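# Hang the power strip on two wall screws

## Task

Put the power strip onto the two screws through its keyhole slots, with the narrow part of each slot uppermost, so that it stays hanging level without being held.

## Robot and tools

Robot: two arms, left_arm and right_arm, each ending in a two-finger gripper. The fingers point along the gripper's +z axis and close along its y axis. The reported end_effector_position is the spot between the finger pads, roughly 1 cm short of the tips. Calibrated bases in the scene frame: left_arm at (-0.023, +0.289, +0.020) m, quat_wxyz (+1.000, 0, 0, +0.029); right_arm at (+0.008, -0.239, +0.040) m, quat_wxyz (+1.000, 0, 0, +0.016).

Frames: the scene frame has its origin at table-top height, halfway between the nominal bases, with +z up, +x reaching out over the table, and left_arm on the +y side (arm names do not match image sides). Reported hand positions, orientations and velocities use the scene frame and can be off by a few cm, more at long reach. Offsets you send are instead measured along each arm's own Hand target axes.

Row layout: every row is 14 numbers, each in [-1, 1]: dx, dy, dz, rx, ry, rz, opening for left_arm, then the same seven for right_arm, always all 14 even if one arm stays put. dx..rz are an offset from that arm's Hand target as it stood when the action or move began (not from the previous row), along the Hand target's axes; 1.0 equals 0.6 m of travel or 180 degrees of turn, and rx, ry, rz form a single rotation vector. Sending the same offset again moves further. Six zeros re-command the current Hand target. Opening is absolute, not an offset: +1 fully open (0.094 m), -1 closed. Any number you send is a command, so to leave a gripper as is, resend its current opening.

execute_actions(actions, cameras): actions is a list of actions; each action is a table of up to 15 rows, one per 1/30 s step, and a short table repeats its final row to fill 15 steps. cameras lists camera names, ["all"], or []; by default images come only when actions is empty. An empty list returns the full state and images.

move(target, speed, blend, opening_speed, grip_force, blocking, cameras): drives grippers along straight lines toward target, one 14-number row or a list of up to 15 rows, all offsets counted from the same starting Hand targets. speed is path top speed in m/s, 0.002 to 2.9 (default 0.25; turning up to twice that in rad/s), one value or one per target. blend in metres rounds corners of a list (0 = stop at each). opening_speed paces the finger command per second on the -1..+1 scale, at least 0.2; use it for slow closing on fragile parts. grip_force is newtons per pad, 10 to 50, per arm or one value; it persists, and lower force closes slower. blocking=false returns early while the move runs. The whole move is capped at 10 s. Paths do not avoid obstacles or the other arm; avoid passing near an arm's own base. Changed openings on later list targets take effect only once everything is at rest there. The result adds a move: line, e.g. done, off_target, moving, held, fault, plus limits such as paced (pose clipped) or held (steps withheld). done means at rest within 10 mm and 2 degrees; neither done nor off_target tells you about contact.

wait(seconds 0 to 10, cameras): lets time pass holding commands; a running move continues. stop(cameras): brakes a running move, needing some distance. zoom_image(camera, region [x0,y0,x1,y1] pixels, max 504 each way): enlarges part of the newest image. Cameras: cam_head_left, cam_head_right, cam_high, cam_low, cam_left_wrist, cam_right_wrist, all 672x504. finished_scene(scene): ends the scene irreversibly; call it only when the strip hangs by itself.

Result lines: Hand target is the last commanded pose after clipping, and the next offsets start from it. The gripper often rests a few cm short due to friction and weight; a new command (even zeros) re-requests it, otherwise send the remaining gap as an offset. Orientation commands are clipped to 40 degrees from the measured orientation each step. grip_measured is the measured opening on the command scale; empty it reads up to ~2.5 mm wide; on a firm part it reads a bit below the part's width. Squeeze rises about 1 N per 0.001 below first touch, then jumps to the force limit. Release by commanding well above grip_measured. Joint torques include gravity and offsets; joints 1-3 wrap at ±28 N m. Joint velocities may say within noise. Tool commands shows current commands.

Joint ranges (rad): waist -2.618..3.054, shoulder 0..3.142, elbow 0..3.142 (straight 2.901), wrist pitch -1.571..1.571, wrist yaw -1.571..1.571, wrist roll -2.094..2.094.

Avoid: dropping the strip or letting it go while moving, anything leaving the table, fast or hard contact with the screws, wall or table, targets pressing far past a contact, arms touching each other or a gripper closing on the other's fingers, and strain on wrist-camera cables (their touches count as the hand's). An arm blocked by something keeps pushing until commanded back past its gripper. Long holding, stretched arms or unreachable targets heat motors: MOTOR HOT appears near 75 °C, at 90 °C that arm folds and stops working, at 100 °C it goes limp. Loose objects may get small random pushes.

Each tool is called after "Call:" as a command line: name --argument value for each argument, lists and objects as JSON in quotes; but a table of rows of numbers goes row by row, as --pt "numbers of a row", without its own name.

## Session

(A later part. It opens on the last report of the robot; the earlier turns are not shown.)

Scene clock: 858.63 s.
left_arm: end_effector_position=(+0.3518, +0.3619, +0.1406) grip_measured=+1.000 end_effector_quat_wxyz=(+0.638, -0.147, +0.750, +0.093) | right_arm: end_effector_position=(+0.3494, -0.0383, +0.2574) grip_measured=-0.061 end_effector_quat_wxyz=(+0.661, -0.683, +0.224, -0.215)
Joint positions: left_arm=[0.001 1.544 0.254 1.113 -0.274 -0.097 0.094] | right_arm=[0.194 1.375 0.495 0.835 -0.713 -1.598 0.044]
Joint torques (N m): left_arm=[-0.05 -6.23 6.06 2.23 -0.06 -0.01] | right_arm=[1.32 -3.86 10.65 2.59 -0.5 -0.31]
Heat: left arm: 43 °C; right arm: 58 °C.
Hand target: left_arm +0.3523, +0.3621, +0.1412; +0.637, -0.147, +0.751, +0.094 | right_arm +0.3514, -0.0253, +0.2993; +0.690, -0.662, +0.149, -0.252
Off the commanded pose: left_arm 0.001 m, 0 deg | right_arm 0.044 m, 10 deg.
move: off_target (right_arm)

Call:
move --target '[0,0,0,0,0,0,1, 0,-0.001,0.013,0,0,0,-0.15]' --speed 0.03

Call:
wait --seconds 0.1 --cameras '["cam_head_left","cam_head_right"]'

Call:
zoom_image --camera "cam_head_left" --region '[310, 110, 440, 240]'

Scene clock: 863.57 s.
left_arm: end_effector_position=(+0.3518, +0.3619, +0.1406) grip_measured=+1.000 end_effector_quat_wxyz=(+0.638, -0.147, +0.750, +0.093) | right_arm: end_effector_position=(+0.3499, -0.0343, +0.2576) grip_measured=-0.061 end_effector_quat_wxyz=(+0.661, -0.684, +0.222, -0.214)
Joint positions: left_arm=[0.001 1.544 0.254 1.113 -0.274 -0.097 0.094] | right_arm=[0.208 1.382 0.502 0.835 -0.703 -1.599 0.044]
Joint torques (N m): left_arm=[-0.03 -6.23 6.06 2.23 -0.07 -0.01] | right_arm=[1.83 -3.14 11.71 2.58 -0.37 -0.31]
Heat: left arm: 43 °C; right arm: 59 °C.
Hand target: left_arm +0.3523, +0.3621, +0.1412; +0.637, -0.147, +0.751, +0.094 | right_arm +0.3556, -0.0188, +0.3006; +0.690, -0.662, +0.149, -0.252
Off the commanded pose: left_arm 0.001 m, 0 deg | right_arm 0.046 m, 10 deg.
move: off_target (right_arm)

Scene clock: 863.67 s.
left_arm: end_effector_position=(+0.3518, +0.3619, +0.1406) grip_measured=+1.000 end_effector_quat_wxyz=(+0.638, -0.147, +0.750, +0.093) | right_arm: end_effector_position=(+0.3499, -0.0343, +0.2576) grip_measured=-0.061 end_effector_quat_wxyz=(+0.661, -0.684, +0.222, -0.214)
Joint positions: left_arm=[0.001 1.544 0.254 1.113 -0.274 -0.097 0.094] | right_arm=[0.208 1.382 0.502 0.835 -0.703 -1.599 0.044]
Joint torques (N m): left_arm=[-0.03 -6.22 6.06 2.24 -0.06 -0.01] | right_arm=[1.8 -3.08 11.64 2.59 -0.36 -0.31]
Heat: left arm: 43 °C; right arm: 59 °C.
Hand target: left_arm +0.3523, +0.3621, +0.1412; +0.637, -0.147, +0.751, +0.094 | right_arm +0.3556, -0.0188, +0.3006; +0.690, -0.662, +0.149, -0.252
Tool commands: left_gripper/opening=+1.0 right_gripper/opening=-0.15
Off the commanded pose: left_arm 0.001 m, 0 deg | right_arm 0.046 m, 10 deg.
wait: 0.10 s; no rest
Images, in order (width x height): cam_head_left 672x504, cam_head_right 672x504.

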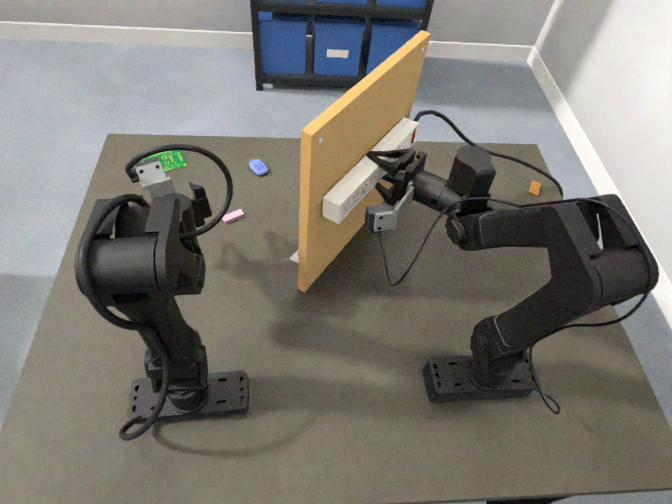

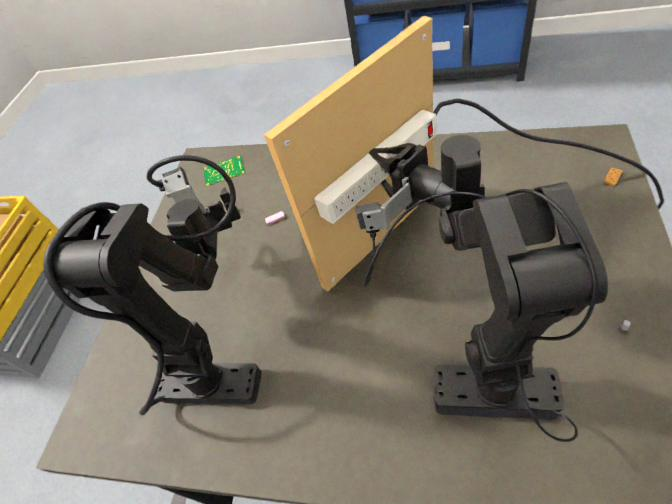

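Scaled by 3.877.

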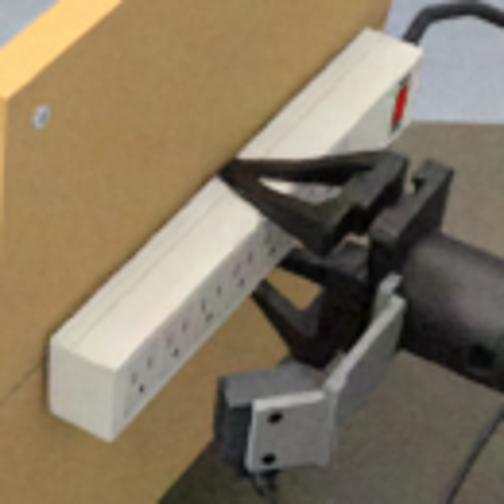

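Call:
zoom_image --camera "cam_head_left" --region '[310, 150, 380, 220]'

Call:
zoom_image --camera "cam_head_right" --region '[310, 150, 380, 220]'

Call:
zoom_image --camera "cam_head_right" --region '[380, 90, 450, 160]'

Scaled by 7.200.

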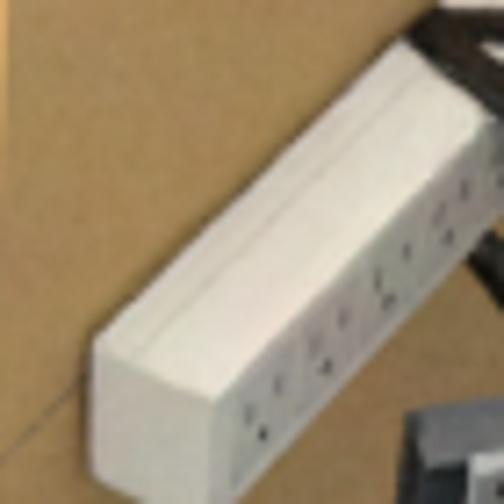

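Scaled by 7.200.

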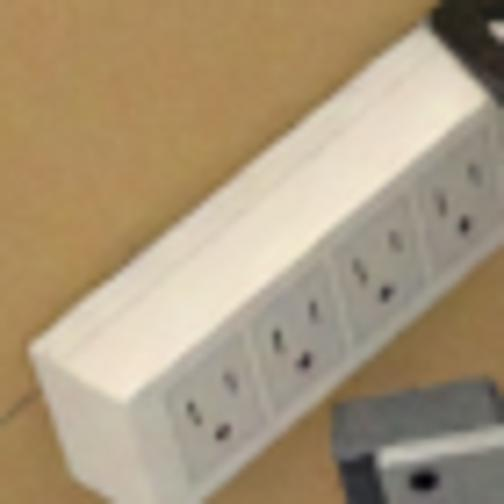

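Scaled by 7.200.

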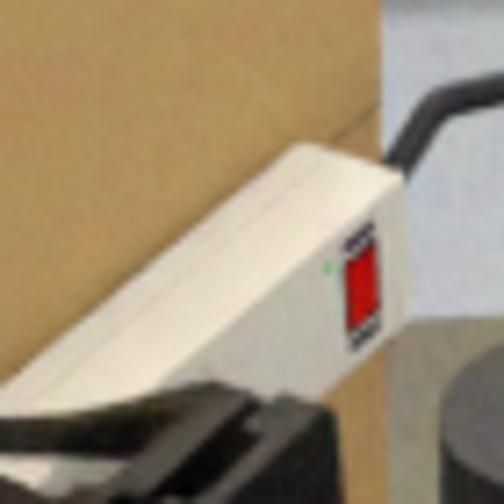

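Call:
move --target '[0,0,0,0,0,0,1, 0.005,0,-0.003,0,0,0,-0.15]' --speed 0.03

Scene clock: 872.87 s.
left_arm: end_effector_position=(+0.3518, +0.3619, +0.1406) grip_measured=+1.000 end_effector_quat_wxyz=(+0.638, -0.147, +0.750, +0.093) | right_arm: end_effector_position=(+0.3499, -0.0343, +0.2576) grip_measured=-0.061 end_effector_quat_wxyz=(+0.661, -0.684, +0.222, -0.214)
Joint positions: left_arm=[0.001 1.544 0.254 1.113 -0.274 -0.097 0.094] | right_arm=[0.208 1.382 0.502 0.835 -0.703 -1.599 0.044]
Joint torques (N m): left_arm=[-0.03 -6.23 6.08 2.24 -0.07 0] | right_arm=[0.84 -2.92 11.93 2.56 -0.5 -0.32]
Heat: left arm: 43 °C; right arm: 58 °C.
Hand target: left_arm +0.3523, +0.3621, +0.1412; +0.637, -0.147, +0.751, +0.094 | right_arm +0.3571, -0.0219, +0.3008; +0.690, -0.662, +0.149, -0.252
Off the commanded pose: left_arm 0.001 m, 0 deg | right_arm 0.045 m, 10 deg.
move: off_target (right_arm)

Call:
move --target '[0,0,0,0,0,0,1, 0.009,0,-0.004,0,0,0,-0.15]' --speed 0.03

Scene clock: 875.10 s.
left_arm: end_effector_position=(+0.3518, +0.3619, +0.1406) grip_measured=+1.000 end_effector_quat_wxyz=(+0.638, -0.147, +0.750, +0.093) | right_arm: end_effector_position=(+0.3535, -0.0351, +0.2574) grip_measured=-0.061 end_effector_quat_wxyz=(+0.662, -0.686, +0.218, -0.209)
Joint positions: left_arm=[0.001 1.544 0.254 1.113 -0.274 -0.097 0.094] | right_arm=[0.194 1.403 0.519 0.835 -0.73 -1.601 0.044]
Joint torques (N m): left_arm=[-0.03 -6.22 6.06 2.23 -0.07 -0.01] | right_arm=[0.21 -3.99 11.23 2.57 -0.48 -0.28]
Heat: left arm: 43 °C; right arm: 58 °C.
Hand target: left_arm +0.3523, +0.3621, +0.1412; +0.637, -0.147, +0.751, +0.094 | right_arm +0.3603, -0.0269, +0.3015; +0.690, -0.662, +0.149, -0.252
Off the commanded pose: left_arm 0.001 m, 0 deg | right_arm 0.045 m, 10 deg.
move: off_target (right_arm)

Call:
move --target '[0,0,0,0,0,0,1, -0.002,0,0.01,0,0,0,-0.15]' --speed 0.03

Scene clock: 879.13 s.
left_arm: end_effector_position=(+0.3518, +0.3619, +0.1406) grip_measured=+1.000 end_effector_quat_wxyz=(+0.638, -0.147, +0.750, +0.093) | right_arm: end_effector_position=(+0.3537, -0.0349, +0.2571) grip_measured=-0.061 end_effector_quat_wxyz=(+0.662, -0.686, +0.218, -0.209)
Joint positions: left_arm=[0.001 1.544 0.254 1.113 -0.274 -0.097 0.094] | right_arm=[0.194 1.405 0.521 0.835 -0.731 -1.602 0.044]
Joint torques (N m): left_arm=[-0.03 -6.22 6.06 2.24 -0.06 -0.01] | right_arm=[1.66 -3.36 11.9 2.58 -0.22 -0.26]
Heat: left arm: 43 °C; right arm: 58 °C.
Hand target: left_arm +0.3523, +0.3621, +0.1412; +0.637, -0.147, +0.751, +0.094 | right_arm +0.3625, -0.0212, +0.3017; +0.690, -0.662, +0.149, -0.252
Off the commanded pose: left_arm 0.001 m, 0 deg | right_arm 0.048 m, 10 deg.
move: off_target (right_arm)

Call:
move --target '[0,0,0,0,0,0,1, -0.003,0,0.01,0,0,0,-0.15]' --speed 0.03

Call:
wait --seconds 0.1 --cameras '["cam_head_left","cam_head_right"]'

Call:
zoom_image --camera "cam_head_left" --region '[310, 150, 380, 220]'

Call:
zoom_image --camera "cam_head_right" --region '[380, 90, 450, 160]'

Call:
zoom_image --camera "cam_head_left" --region '[360, 90, 430, 160]'

Scene clock: 884.50 s.
left_arm: end_effector_position=(+0.3518, +0.3619, +0.1406) grip_measured=+1.000 end_effector_quat_wxyz=(+0.638, -0.147, +0.750, +0.093) | right_arm: end_effector_position=(+0.3538, -0.0346, +0.2572) grip_measured=-0.061 end_effector_quat_wxyz=(+0.662, -0.686, +0.218, -0.209)
Joint positions: left_arm=[0.001 1.544 0.254 1.113 -0.274 -0.097 0.094] | right_arm=[0.195 1.406 0.521 0.838 -0.731 -1.601 0.044]
Joint torques (N m): left_arm=[-0.03 -6.22 6.06 2.23 -0.06 -0.01] | right_arm=[3.08 -2.84 12.59 2.56 -0.03 -0.26]
Heat: left arm: 43 °C; right arm: 58 °C.
Hand target: left_arm +0.3523, +0.3621, +0.1412; +0.637, -0.147, +0.751, +0.094 | right_arm +0.3642, -0.0151, +0.3020; +0.690, -0.662, +0.149, -0.252
Off the commanded pose: left_arm 0.001 m, 0 deg | right_arm 0.050 m, 10 deg.
move: off_target (right_arm)

Scene clock: 884.60 s.
left_arm: end_effector_position=(+0.3518, +0.3619, +0.1406) grip_measured=+1.000 end_effector_quat_wxyz=(+0.638, -0.147, +0.750, +0.093) | right_arm: end_effector_position=(+0.3538, -0.0346, +0.2572) grip_measured=-0.061 end_effector_quat_wxyz=(+0.662, -0.686, +0.218, -0.209)
Joint positions: left_arm=[0.001 1.544 0.254 1.113 -0.274 -0.097 0.094] | right_arm=[0.195 1.406 0.521 0.838 -0.731 -1.601 0.044]
Joint torques (N m): left_arm=[-0.03 -6.22 6.06 2.23 -0.07 0] | right_arm=[3.08 -2.84 12.55 2.56 -0.03 -0.25]
Heat: left arm: 43 °C; right arm: 58 °C.
Hand target: left_arm +0.3523, +0.3621, +0.1412; +0.637, -0.147, +0.751, +0.094 | right_arm +0.3642, -0.0151, +0.3020; +0.690, -0.662, +0.149, -0.252
Tool commands: left_gripper/opening=+1.0 right_gripper/opening=-0.15
Off the commanded pose: left_arm 0.001 m, 0 deg | right_arm 0.050 m, 10 deg.
wait: 0.10 s; no rest
Images, in order (width x height): cam_head_left 672x504, cam_head_right 672x504.

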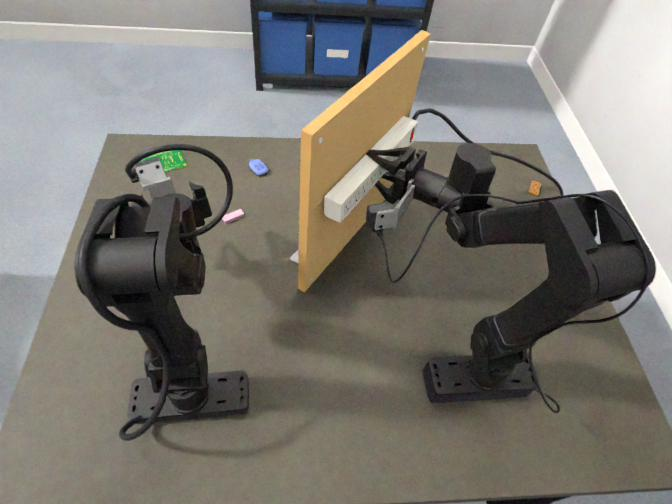

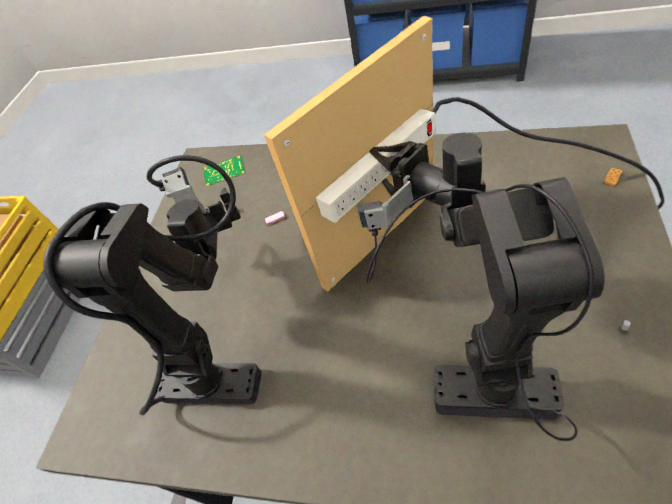

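Scaled by 7.200.

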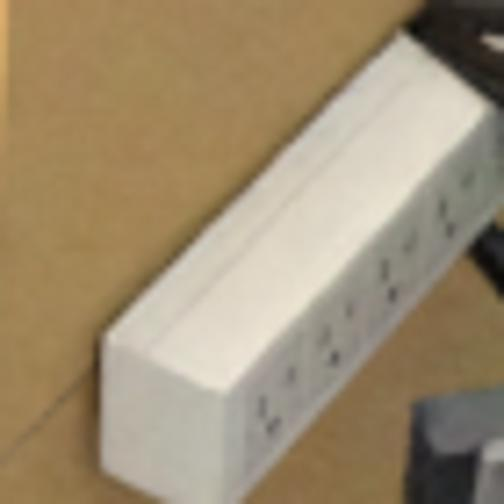

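Scaled by 7.200.

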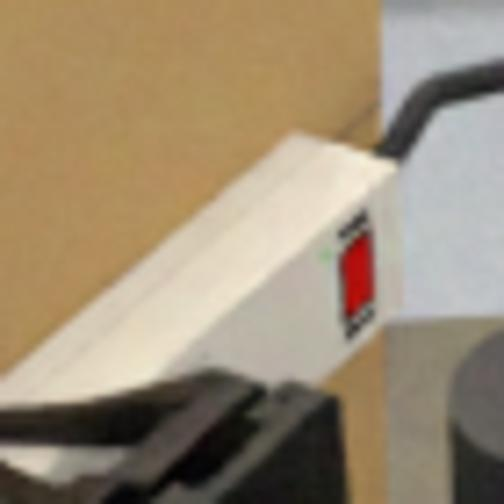

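Scaled by 7.200.

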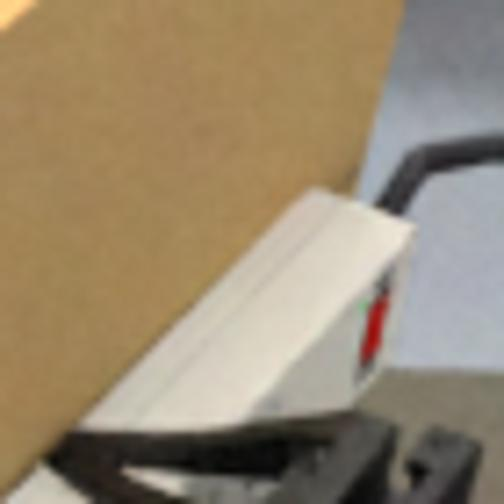

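Call:
move --target '[0,0,0,0,0,0,1, -0.005,0,-0.005,0,0,0,-0.15]' --speed 0.03

Scene clock: 900.03 s.
left_arm: end_effector_position=(+0.3518, +0.3619, +0.1406) grip_measured=+1.000 end_effector_quat_wxyz=(+0.638, -0.147, +0.750, +0.093) | right_arm: end_effector_position=(+0.3538, -0.0346, +0.2572) grip_measured=-0.061 end_effector_quat_wxyz=(+0.662, -0.686, +0.218, -0.209)
Joint positions: left_arm=[0.001 1.544 0.254 1.113 -0.274 -0.097 0.094] | right_arm=[0.195 1.406 0.521 0.838 -0.731 -1.601 0.044]
Joint torques (N m): left_arm=[-0.03 -6.23 6.06 2.23 -0.06 -0.01] | right_arm=[3.18 -3.81 11.54 2.59 -0.02 -0.24]
Heat: left arm: 43 °C; right arm: 59 °C.
Hand target: left_arm +0.3523, +0.3621, +0.1412; +0.637, -0.147, +0.751, +0.094 | right_arm +0.3601, -0.0160, +0.3013; +0.690, -0.662, +0.149, -0.252
Off the commanded pose: left_arm 0.001 m, 0 deg | right_arm 0.048 m, 10 deg.
move: off_target (right_arm)

Call:
move --target '[0,0,0,0,0,0,1, -0.008,0,-0.004,0,0,0,-0.15]' --speed 0.03

Scene clock: 902.50 s.
left_arm: end_effector_position=(+0.3518, +0.3619, +0.1406) grip_measured=+1.000 end_effector_quat_wxyz=(+0.638, -0.147, +0.750, +0.093) | right_arm: end_effector_position=(+0.3539, -0.0346, +0.2573) grip_measured=-0.061 end_effector_quat_wxyz=(+0.662, -0.686, +0.218, -0.209)
Joint positions: left_arm=[0.001 1.544 0.254 1.113 -0.274 -0.097 0.094] | right_arm=[0.195 1.406 0.521 0.839 -0.73 -1.601 0.044]
Joint torques (N m): left_arm=[-0.03 -6.22 6.06 2.24 -0.07 -0.01] | right_arm=[3.82 -4.94 10.24 2.59 0.07 -0.25]
Heat: left arm: 43 °C; right arm: 59 °C.
Hand target: left_arm +0.3523, +0.3621, +0.1412; +0.637, -0.147, +0.751, +0.094 | right_arm +0.3548, -0.0155, +0.3006; +0.690, -0.662, +0.149, -0.252
Off the commanded pose: left_arm 0.001 m, 0 deg | right_arm 0.047 m, 10 deg.
move: off_target (right_arm)

Call:
move --target '[0,0,0,0,0,0,1, 0.006,0.008,0.002,0,0,0,-0.15]' --speed 0.03

Scene clock: 906.57 s.
left_arm: end_effector_position=(+0.3518, +0.3619, +0.1406) grip_measured=+1.000 end_effector_quat_wxyz=(+0.638, -0.147, +0.750, +0.093) | right_arm: end_effector_position=(+0.3539, -0.0347, +0.2574) grip_measured=-0.061 end_effector_quat_wxyz=(+0.662, -0.686, +0.218, -0.209)
Joint positions: left_arm=[0.001 1.544 0.254 1.113 -0.274 -0.097 0.094] | right_arm=[0.195 1.406 0.521 0.839 -0.73 -1.601 0.044]
Joint torques (N m): left_arm=[-0.03 -6.22 6.08 2.24 -0.07 -0.01] | right_arm=[3.21 -3.03 10.63 2.73 -0.01 -0.28]
Heat: left arm: 43 °C; right arm: 58 °C.
Hand target: left_arm +0.3523, +0.3621, +0.1412; +0.637, -0.147, +0.751, +0.094 | right_arm +0.3592, -0.0165, +0.2963; +0.690, -0.662, +0.149, -0.252
Off the commanded pose: left_arm 0.001 m, 0 deg | right_arm 0.043 m, 10 deg.
move: off_target (right_arm)

Call:
move --target '[0,0,0,0,0,0,1, 0.001,0.009,-0.002,0,0,0,-0.15]' --speed 0.03

Scene clock: 909.27 s.
left_arm: end_effector_position=(+0.3518, +0.3619, +0.1406) grip_measured=+1.000 end_effector_quat_wxyz=(+0.638, -0.147, +0.750, +0.093) | right_arm: end_effector_position=(+0.3543, -0.0345, +0.2574) grip_measured=-0.061 end_effector_quat_wxyz=(+0.665, -0.684, +0.215, -0.208)
Joint positions: left_arm=[0.001 1.544 0.254 1.113 -0.274 -0.097 0.094] | right_arm=[0.192 1.416 0.521 0.857 -0.74 -1.597 0.044]
Joint torques (N m): left_arm=[-0.03 -6.22 6.06 2.23 -0.06 -0.01] | right_arm=[3.07 -2.36 9.89 2.77 0.04 -0.33]
Heat: left arm: 43 °C; right arm: 58 °C.
Hand target: left_arm +0.3523, +0.3621, +0.1412; +0.637, -0.147, +0.751, +0.094 | right_arm +0.3599, -0.0177, +0.2909; +0.690, -0.662, +0.149, -0.252
Off the commanded pose: left_arm 0.001 m, 0 deg | right_arm 0.038 m, 10 deg.
move: off_target (right_arm)

Call:
move --target '[0,0,0,0,0,0,1, 0.0,-0.009,0.0,0,0.015,0,-0.15]' --speed 0.03

Scene clock: 915.90 s.
left_arm: end_effector_position=(+0.3518, +0.3619, +0.1406) grip_measured=+1.000 end_effector_quat_wxyz=(+0.638, -0.147, +0.750, +0.093) | right_arm: end_effector_position=(+0.3546, -0.0348, +0.2573) grip_measured=-0.061 end_effector_quat_wxyz=(+0.665, -0.683, +0.218, -0.212)
Joint positions: left_arm=[0.001 1.544 0.254 1.113 -0.274 -0.097 0.094] | right_arm=[0.196 1.414 0.515 0.863 -0.725 -1.594 0.044]
Joint torques (N m): left_arm=[-0.03 -6.22 6.06 2.23 -0.06 -0.01] | right_arm=[4.62 -5.07 9.31 2.6 0.66 -0.28]
Heat: left arm: 43 °C; right arm: 57 °C.
Hand target: left_arm +0.3523, +0.3621, +0.1412; +0.637, -0.147, +0.751, +0.094 | right_arm +0.3591, -0.0178, +0.2964; +0.686, -0.656, +0.165, -0.268
Off the commanded pose: left_arm 0.001 m, 0 deg | right_arm 0.043 m, 10 deg.
move: off_target (right_arm)

Call:
wait --seconds 0.1 --cameras '["cam_head_left","cam_head_right","cam_right_wrist","cam_low","cam_high"]'

Call:
zoom_image --camera "cam_head_left" --region '[310, 150, 380, 220]'

Call:
zoom_image --camera "cam_head_left" --region '[360, 90, 430, 160]'

Call:
zoom_image --camera "cam_low" --region '[200, 100, 500, 325]'

Scene clock: 919.60 s.
left_arm: end_effector_position=(+0.3518, +0.3619, +0.1406) grip_measured=+1.000 end_effector_quat_wxyz=(+0.638, -0.147, +0.750, +0.093) | right_arm: end_effector_position=(+0.3546, -0.0348, +0.2573) grip_measured=-0.061 end_effector_quat_wxyz=(+0.665, -0.683, +0.218, -0.212)
Joint positions: left_arm=[0.001 1.544 0.254 1.113 -0.274 -0.097 0.094] | right_arm=[0.196 1.414 0.515 0.863 -0.725 -1.594 0.044]
Joint torques (N m): left_arm=[-0.03 -6.23 6.08 2.23 -0.07 -0.01] | right_arm=[4.56 -5.07 9.32 2.6 0.67 -0.28]
Heat: left arm: 43 °C; right arm: 57 °C.
Hand target: left_arm +0.3523, +0.3621, +0.1412; +0.637, -0.147, +0.751, +0.094 | right_arm +0.3591, -0.0178, +0.2964; +0.686, -0.656, +0.165, -0.268
Tool commands: left_gripper/opening=+1.0 right_gripper/opening=-0.15
Off the commanded pose: left_arm 0.001 m, 0 deg | right_arm 0.043 m, 10 deg.
wait: 0.10 s; at rest from the start
Images, in order (width x height): cam_head_left 672x504, cam_head_right 672x504, cam_high 672x504, cam_low 672x504, cam_right_wrist 672x504.

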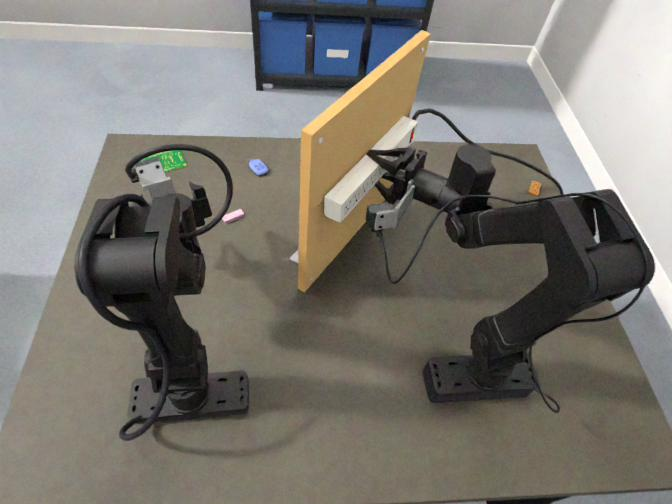

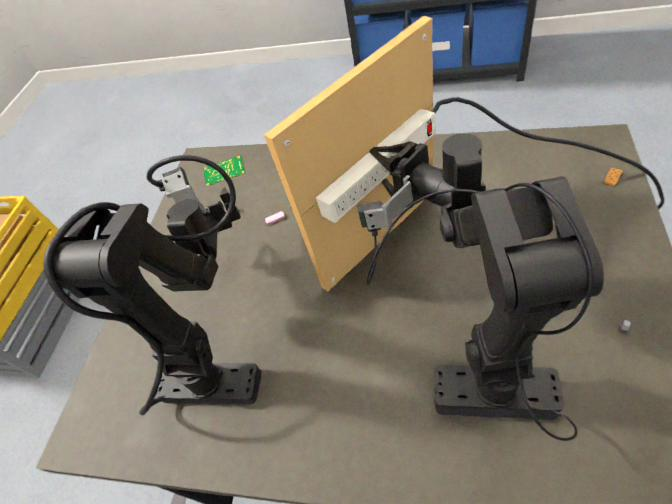

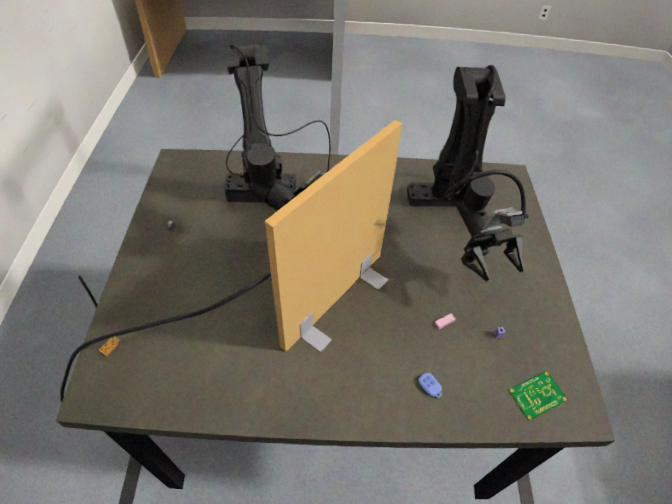

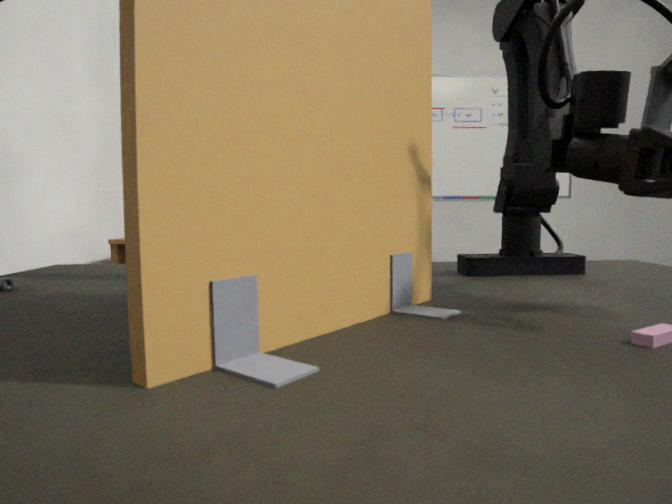

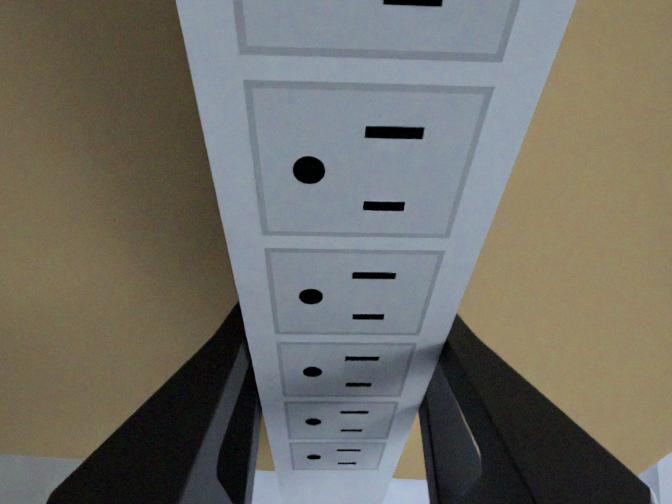

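Scaled by 7.200.

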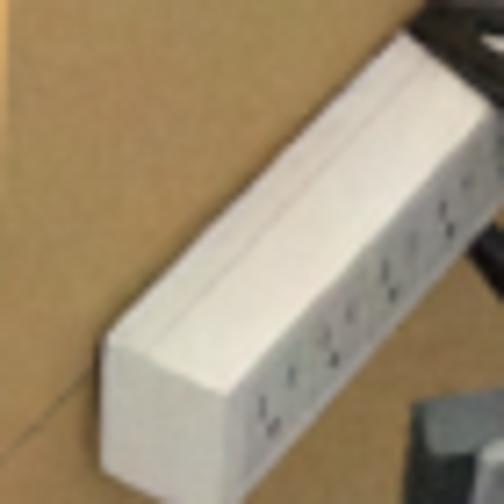

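Scaled by 7.200.

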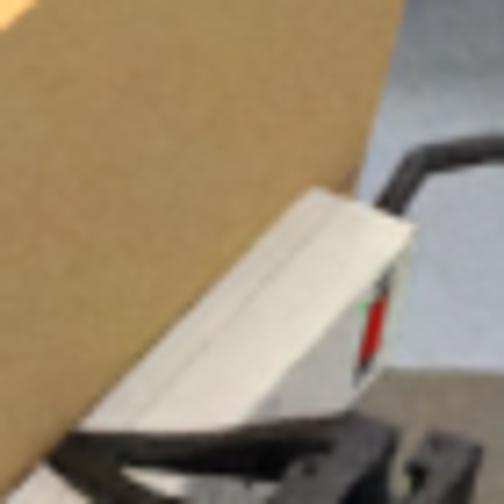

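Scaled by 1.680.

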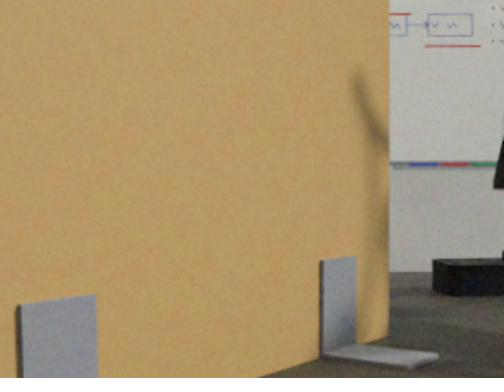

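Call:
zoom_image --camera "cam_head_left" --region '[290, 20, 450, 300]'

Call:
zoom_image --camera "cam_head_right" --region '[250, 10, 450, 300]'

Scaled by 1.800.

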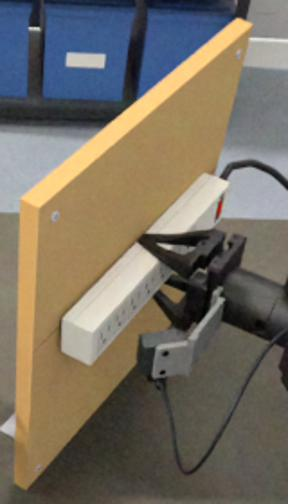

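Scaled by 1.738.

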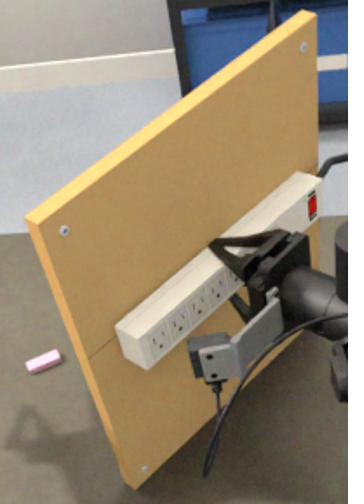

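Call:
zoom_image --camera "cam_right_wrist" --region '[170, 0, 590, 320]'

Call:
zoom_image --camera "cam_right_wrist" --region '[230, 320, 450, 504]'

Scaled by 1.200.

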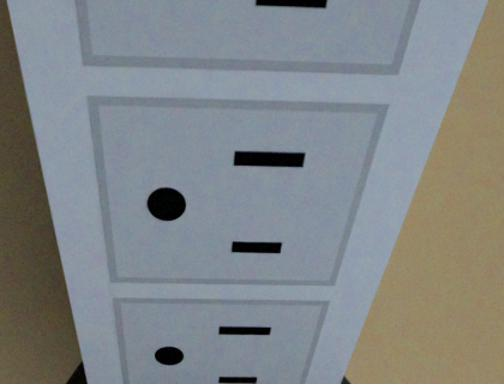

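Scaled by 2.291.

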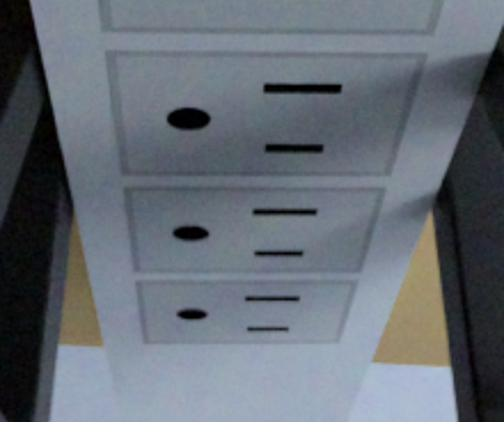

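Call:
move --target '[0,0,0,0,0,0,1, 0.0,0.002,0.0,0,0,-0.008,-0.15]' --speed 0.03

Scene clock: 984.93 s.
left_arm: end_effector_position=(+0.3518, +0.3619, +0.1406) grip_measured=+1.000 end_effector_quat_wxyz=(+0.638, -0.147, +0.750, +0.093) | right_arm: end_effector_position=(+0.3545, -0.0348, +0.2574) grip_measured=-0.061 end_effector_quat_wxyz=(+0.664, -0.682, +0.220, -0.214)
Joint positions: left_arm=[0.001 1.544 0.254 1.113 -0.274 -0.097 0.094] | right_arm=[0.199 1.411 0.513 0.862 -0.716 -1.595 0.044]
Joint torques (N m): left_arm=[-0.03 -6.23 6.06 2.24 -0.07 0] | right_arm=[4.46 -4.52 9.43 2.63 0.59 -0.51]
Heat: left arm: 43 °C; right arm: 58 °C.
Hand target: left_arm +0.3523, +0.3621, +0.1412; +0.637, -0.147, +0.751, +0.094 | right_arm +0.3593, -0.0177, +0.2951; +0.683, -0.658, +0.157, -0.276
Off the commanded pose: left_arm 0.001 m, 0 deg | right_arm 0.042 m, 11 deg.
move: off_target (right_arm)

Call:
move --target '[0,0,0,0,0,0,1, 0.0,0.001,0.0,0,0,-0.008,-0.15]' --speed 0.03

Scene clock: 987.87 s.
left_arm: end_effector_position=(+0.3518, +0.3619, +0.1406) grip_measured=+1.000 end_effector_quat_wxyz=(+0.638, -0.147, +0.750, +0.093) | right_arm: end_effector_position=(+0.3544, -0.0348, +0.2574) grip_measured=-0.061 end_effector_quat_wxyz=(+0.663, -0.683, +0.219, -0.215)
Joint positions: left_arm=[0.001 1.544 0.254 1.113 -0.274 -0.097 0.094] | right_arm=[0.2 1.41 0.513 0.861 -0.716 -1.598 0.044]
Joint torques (N m): left_arm=[-0.03 -6.22 6.06 2.24 -0.06 0] | right_arm=[4.45 -4.38 9.35 2.63 0.58 -0.69]
Heat: left arm: 43 °C; right arm: 58 °C.
Hand target: left_arm +0.3523, +0.3621, +0.1412; +0.637, -0.147, +0.751, +0.094 | right_arm +0.3593, -0.0177, +0.2946; +0.680, -0.660, +0.148, -0.285
Off the commanded pose: left_arm 0.001 m, 0 deg | right_arm 0.041 m, 12 deg.
move: off_target (right_arm)

Call:
move --target '[0,0,0,0,0,0,1, 0.0,0.001,0.0,0,0,-0.01,-0.15]' --speed 0.03

Call:
wait --seconds 0.1 --cameras '["cam_head_left","cam_head_right"]'

Call:
zoom_image --camera "cam_head_left" --region '[310, 150, 380, 220]'

Call:
zoom_image --camera "cam_head_left" --region '[360, 90, 430, 160]'

Scene clock: 993.93 s.
left_arm: end_effector_position=(+0.3518, +0.3619, +0.1406) grip_measured=+1.000 end_effector_quat_wxyz=(+0.638, -0.147, +0.750, +0.093) | right_arm: end_effector_position=(+0.3544, -0.0348, +0.2574) grip_measured=-0.061 end_effector_quat_wxyz=(+0.663, -0.683, +0.218, -0.216)
Joint positions: left_arm=[0.001 1.544 0.254 1.113 -0.274 -0.097 0.094] | right_arm=[0.2 1.409 0.513 0.859 -0.714 -1.602 0.044]
Joint torques (N m): left_arm=[-0.03 -6.22 6.06 2.23 -0.06 -0.01] | right_arm=[4.4 -4.27 9.32 2.65 0.58 -0.96]
Heat: left arm: 43 °C; right arm: 58 °C.
Hand target: left_arm +0.3523, +0.3621, +0.1412; +0.637, -0.147, +0.751, +0.094 | right_arm +0.3595, -0.0177, +0.2940; +0.675, -0.662, +0.138, -0.296
Off the commanded pose: left_arm 0.001 m, 0 deg | right_arm 0.041 m, 13 deg.
move: off_target (right_arm)

Scene clock: 994.03 s.
left_arm: end_effector_position=(+0.3518, +0.3619, +0.1406) grip_measured=+1.000 end_effector_quat_wxyz=(+0.638, -0.147, +0.750, +0.093) | right_arm: end_effector_position=(+0.3544, -0.0348, +0.2574) grip_measured=-0.061 end_effector_quat_wxyz=(+0.663, -0.683, +0.218, -0.216)
Joint positions: left_arm=[0.001 1.544 0.254 1.113 -0.274 -0.097 0.094] | right_arm=[0.2 1.409 0.513 0.859 -0.714 -1.602 0.044]
Joint torques (N m): left_arm=[-0.05 -6.2 6.06 2.24 -0.06 -0.01] | right_arm=[4.44 -4.27 9.35 2.63 0.58 -0.96]
Heat: left arm: 43 °C; right arm: 58 °C.
Hand target: left_arm +0.3523, +0.3621, +0.1412; +0.637, -0.147, +0.751, +0.094 | right_arm +0.3595, -0.0177, +0.2940; +0.675, -0.662, +0.138, -0.296
Tool commands: left_gripper/opening=+1.0 right_gripper/opening=-0.15
Off the commanded pose: left_arm 0.001 m, 0 deg | right_arm 0.041 m, 13 deg.
wait: 0.10 s; no rest
Images, in order (width x height): cam_head_left 672x504, cam_head_right 672x504.

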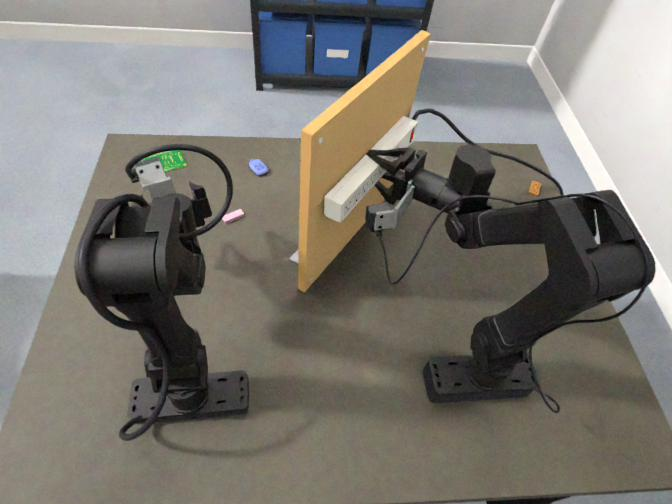

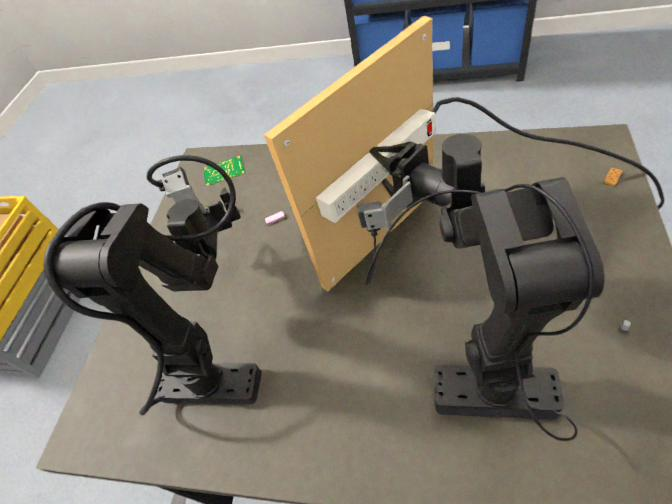

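Scaled by 7.200.

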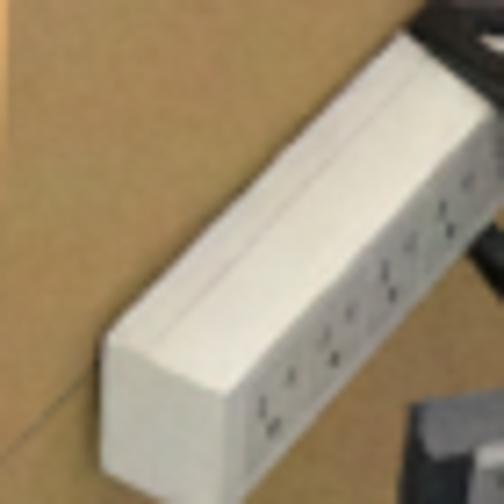

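Scaled by 7.200.

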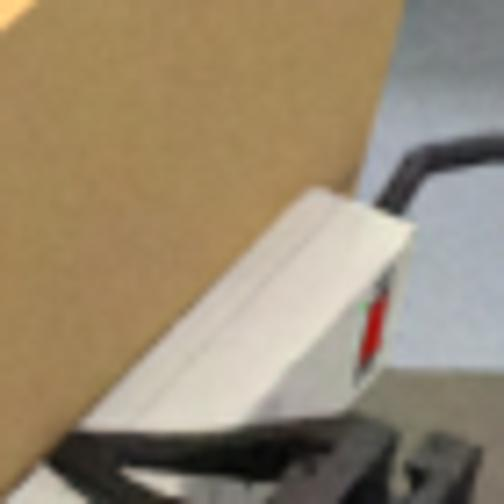

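Call:
move --target '[0,0,0,0,0,0,1, 0.0,0.0,-0.012,0,-0.005,0,-0.15]' --speed 0.03

Scene clock: 999.70 s.
left_arm: end_effector_position=(+0.3518, +0.3619, +0.1406) grip_measured=+1.000 end_effector_quat_wxyz=(+0.638, -0.147, +0.750, +0.093) | right_arm: end_effector_position=(+0.3543, -0.0348, +0.2573) grip_measured=-0.061 end_effector_quat_wxyz=(+0.662, -0.683, +0.218, -0.216)
Joint positions: left_arm=[0.001 1.544 0.254 1.113 -0.274 -0.097 0.094] | right_arm=[0.2 1.408 0.513 0.857 -0.715 -1.603 0.044]
Joint torques (N m): left_arm=[-0.03 -6.22 6.06 2.24 -0.06 -0.01] | right_arm=[2.58 -5.08 8.43 2.64 0.18 -0.97]
Heat: left arm: 43 °C; right arm: 59 °C.
Hand target: left_arm +0.3523, +0.3621, +0.1412; +0.637, -0.147, +0.751, +0.094 | right_arm +0.3553, -0.0236, +0.2934; +0.676, -0.664, +0.133, -0.291
Off the commanded pose: left_arm 0.001 m, 0 deg | right_arm 0.038 m, 13 deg.
move: off_target (right_arm)

Call:
move --target '[0,0,0,0,0,0,1, 0.0,0.0,-0.01,0,0,0,-0.15]' --speed 0.03

Scene clock: 1007.20 s.
left_arm: end_effector_position=(+0.3518, +0.3619, +0.1406) grip_measured=+1.000 end_effector_quat_wxyz=(+0.638, -0.147, +0.750, +0.093) | right_arm: end_effector_position=(+0.3546, -0.0339, +0.2553) grip_measured=-0.061 end_effector_quat_wxyz=(+0.656, -0.688, +0.211, -0.227)
Joint positions: left_arm=[0.001 1.544 0.254 1.113 -0.274 -0.097 0.094] | right_arm=[0.206 1.407 0.513 0.846 -0.703 -1.638 0.044]
Joint torques (N m): left_arm=[-0.03 -6.22 6.06 2.24 -0.06 -0.01] | right_arm=[0.94 -6.16 7.34 2.76 -0.13 -0.68]
Heat: left arm: 43 °C; right arm: 59 °C.
Hand target: left_arm +0.3523, +0.3621, +0.1412; +0.637, -0.147, +0.751, +0.094 | right_arm +0.3520, -0.0285, +0.2929; +0.676, -0.664, +0.133, -0.290
Off the commanded pose: left_arm 0.001 m, 0 deg | right_arm 0.038 m, 12 deg.
move: off_target (right_arm)

Call:
move --target '[0,0,0,0,0,0,1, 0.0,0.0,0.01,0,0.003,0.004,-0.15]' --speed 0.03

Call:
wait --seconds 0.1 --cameras '["cam_head_left","cam_head_right"]'

Call:
zoom_image --camera "cam_head_left" --region '[310, 150, 380, 220]'

Call:
zoom_image --camera "cam_head_left" --region '[360, 90, 430, 160]'

Scene clock: 1014.07 s.
left_arm: end_effector_position=(+0.3518, +0.3619, +0.1406) grip_measured=+1.000 end_effector_quat_wxyz=(+0.638, -0.147, +0.750, +0.093) | right_arm: end_effector_position=(+0.3554, -0.0326, +0.2550) grip_measured=-0.061 end_effector_quat_wxyz=(+0.654, -0.688, +0.214, -0.230)
Joint positions: left_arm=[0.001 1.544 0.254 1.113 -0.274 -0.097 0.094] | right_arm=[0.216 1.407 0.513 0.845 -0.682 -1.639 0.044]
Joint torques (N m): left_arm=[-0.03 -6.23 6.06 2.23 -0.06 -0.01] | right_arm=[1.66 -5.12 8.14 2.82 -0.05 -0.55]
Heat: left arm: 43 °C; right arm: 58 °C.
Hand target: left_arm +0.3523, +0.3621, +0.1412; +0.637, -0.147, +0.751, +0.094 | right_arm +0.3554, -0.0237, +0.2933; +0.677, -0.662, +0.140, -0.289
Off the commanded pose: left_arm 0.001 m, 0 deg | right_arm 0.039 m, 12 deg.
move: off_target (right_arm)

Scene clock: 1014.17 s.
left_arm: end_effector_position=(+0.3518, +0.3619, +0.1406) grip_measured=+1.000 end_effector_quat_wxyz=(+0.638, -0.147, +0.750, +0.093) | right_arm: end_effector_position=(+0.3554, -0.0326, +0.2550) grip_measured=-0.061 end_effector_quat_wxyz=(+0.654, -0.688, +0.214, -0.230)
Joint positions: left_arm=[0.001 1.544 0.254 1.113 -0.274 -0.097 0.094] | right_arm=[0.216 1.407 0.513 0.845 -0.682 -1.639 0.044]
Joint torques (N m): left_arm=[-0.03 -6.23 6.08 2.23 -0.06 -0.01] | right_arm=[1.7 -5.15 8.16 2.8 -0.03 -0.55]
Heat: left arm: 43 °C; right arm: 58 °C.
Hand target: left_arm +0.3523, +0.3621, +0.1412; +0.637, -0.147, +0.751, +0.094 | right_arm +0.3554, -0.0237, +0.2933; +0.677, -0.662, +0.140, -0.289
Tool commands: left_gripper/opening=+1.0 right_gripper/opening=-0.15
Off the commanded pose: left_arm 0.001 m, 0 deg | right_arm 0.039 m, 12 deg.
wait: 0.10 s; no rest
Images, in order (width x height): cam_head_left 672x504, cam_head_right 672x504.

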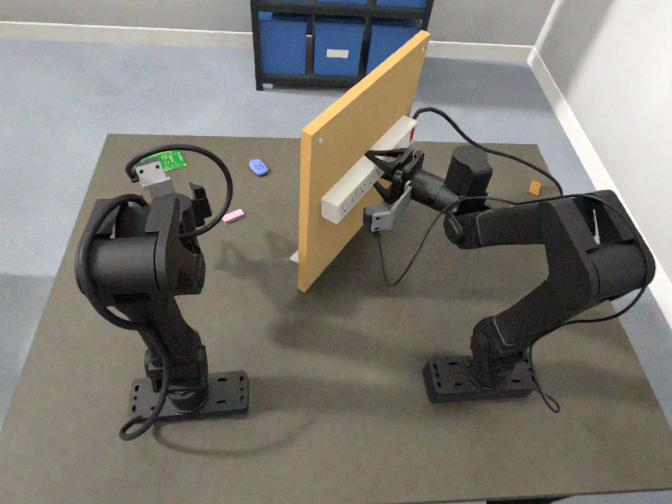

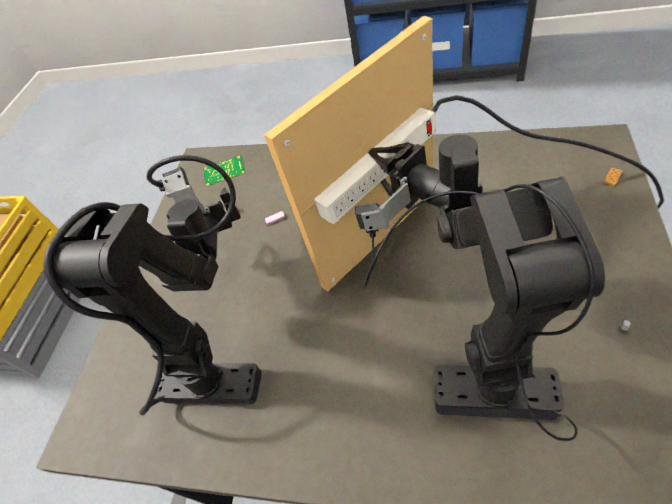

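Scaled by 7.200.

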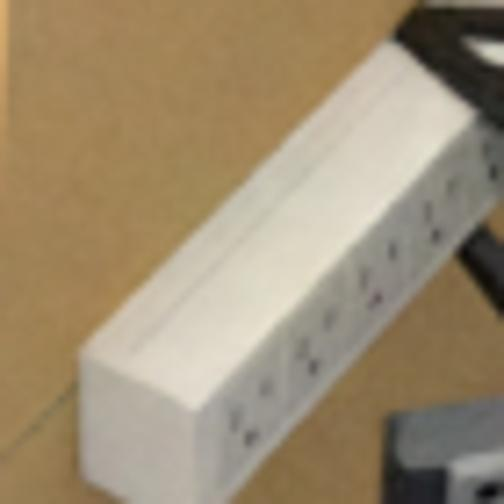

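Scaled by 7.200.

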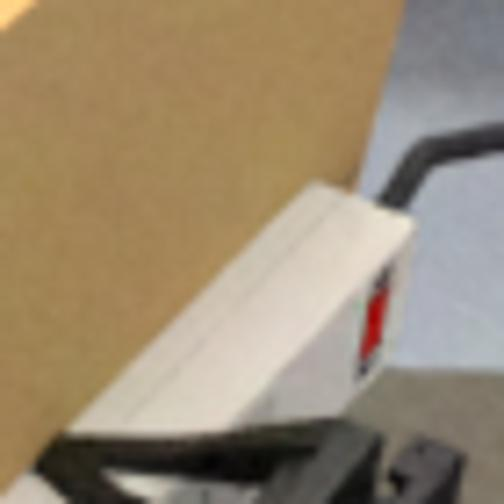

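Call:
move --target '[0,0,0,0,0,0,1, 0.0,0.0,0.008,0,0,0,-0.15]' --speed 0.03

Scene clock: 1022.33 s.
left_arm: end_effector_position=(+0.3518, +0.3619, +0.1406) grip_measured=+1.000 end_effector_quat_wxyz=(+0.638, -0.147, +0.750, +0.093) | right_arm: end_effector_position=(+0.3555, -0.0324, +0.2551) grip_measured=-0.061 end_effector_quat_wxyz=(+0.654, -0.688, +0.214, -0.231)
Joint positions: left_arm=[0.001 1.544 0.254 1.113 -0.274 -0.097 0.094] | right_arm=[0.218 1.407 0.513 0.846 -0.68 -1.639 0.044]
Joint torques (N m): left_arm=[-0.03 -6.22 6.05 2.23 -0.07 -0.01] | right_arm=[2.45 -4.25 9.09 2.81 0.05 -0.56]
Heat: left arm: 43 °C; right arm: 57 °C.
Hand target: left_arm +0.3523, +0.3621, +0.1412; +0.637, -0.147, +0.751, +0.094 | right_arm +0.3581, -0.0197, +0.2938; +0.677, -0.662, +0.140, -0.289
Off the commanded pose: left_arm 0.001 m, 0 deg | right_arm 0.041 m, 12 deg.
move: off_target (right_arm)

Call:
move --target '[0,0,0,0,0,0,1, 0.0,0.012,-0.006,0,0,0,-0.15]' --speed 0.03

Scene clock: 1025.80 s.
left_arm: end_effector_position=(+0.3518, +0.3619, +0.1406) grip_measured=+1.000 end_effector_quat_wxyz=(+0.638, -0.147, +0.750, +0.093) | right_arm: end_effector_position=(+0.3557, -0.0323, +0.2552) grip_measured=-0.061 end_effector_quat_wxyz=(+0.656, -0.686, +0.213, -0.232)
Joint positions: left_arm=[0.001 1.544 0.254 1.113 -0.274 -0.097 0.094] | right_arm=[0.218 1.414 0.509 0.866 -0.68 -1.634 0.044]
Joint torques (N m): left_arm=[-0.05 -6.22 6.06 2.24 -0.06 0] | right_arm=[1.68 -3.38 8.06 2.86 -0.05 -0.65]
Heat: left arm: 43 °C; right arm: 57 °C.
Hand target: left_arm +0.3523, +0.3621, +0.1412; +0.637, -0.147, +0.751, +0.094 | right_arm +0.3575, -0.0229, +0.2865; +0.677, -0.662, +0.140, -0.289
Off the commanded pose: left_arm 0.001 m, 0 deg | right_arm 0.033 m, 11 deg.
move: off_target (right_arm)

Call:
move --target '[0,0,0,0,0,0,1, -0.006,0.005,0.0,0,0,0,-0.15]' --speed 0.03

Scene clock: 1033.17 s.
left_arm: end_effector_position=(+0.3518, +0.3619, +0.1406) grip_measured=+1.000 end_effector_quat_wxyz=(+0.638, -0.147, +0.750, +0.093) | right_arm: end_effector_position=(+0.3557, -0.0323, +0.2547) grip_measured=-0.061 end_effector_quat_wxyz=(+0.659, -0.683, +0.211, -0.235)
Joint positions: left_arm=[0.001 1.544 0.254 1.113 -0.274 -0.097 0.094] | right_arm=[0.218 1.424 0.502 0.894 -0.679 -1.632 0.044]
Joint torques (N m): left_arm=[-0.03 -6.23 6.05 2.24 -0.07 -0.01] | right_arm=[2.32 -3.56 7.53 2.81 0.02 -0.66]
Heat: left arm: 44 °C; right arm: 57 °C.
Hand target: left_arm +0.3523, +0.3621, +0.1412; +0.637, -0.147, +0.751, +0.094 | right_arm +0.3553, -0.0210, +0.2828; +0.677, -0.662, +0.140, -0.289
Off the commanded pose: left_arm 0.001 m, 0 deg | right_arm 0.030 m, 11 deg.
move: off_target (right_arm)


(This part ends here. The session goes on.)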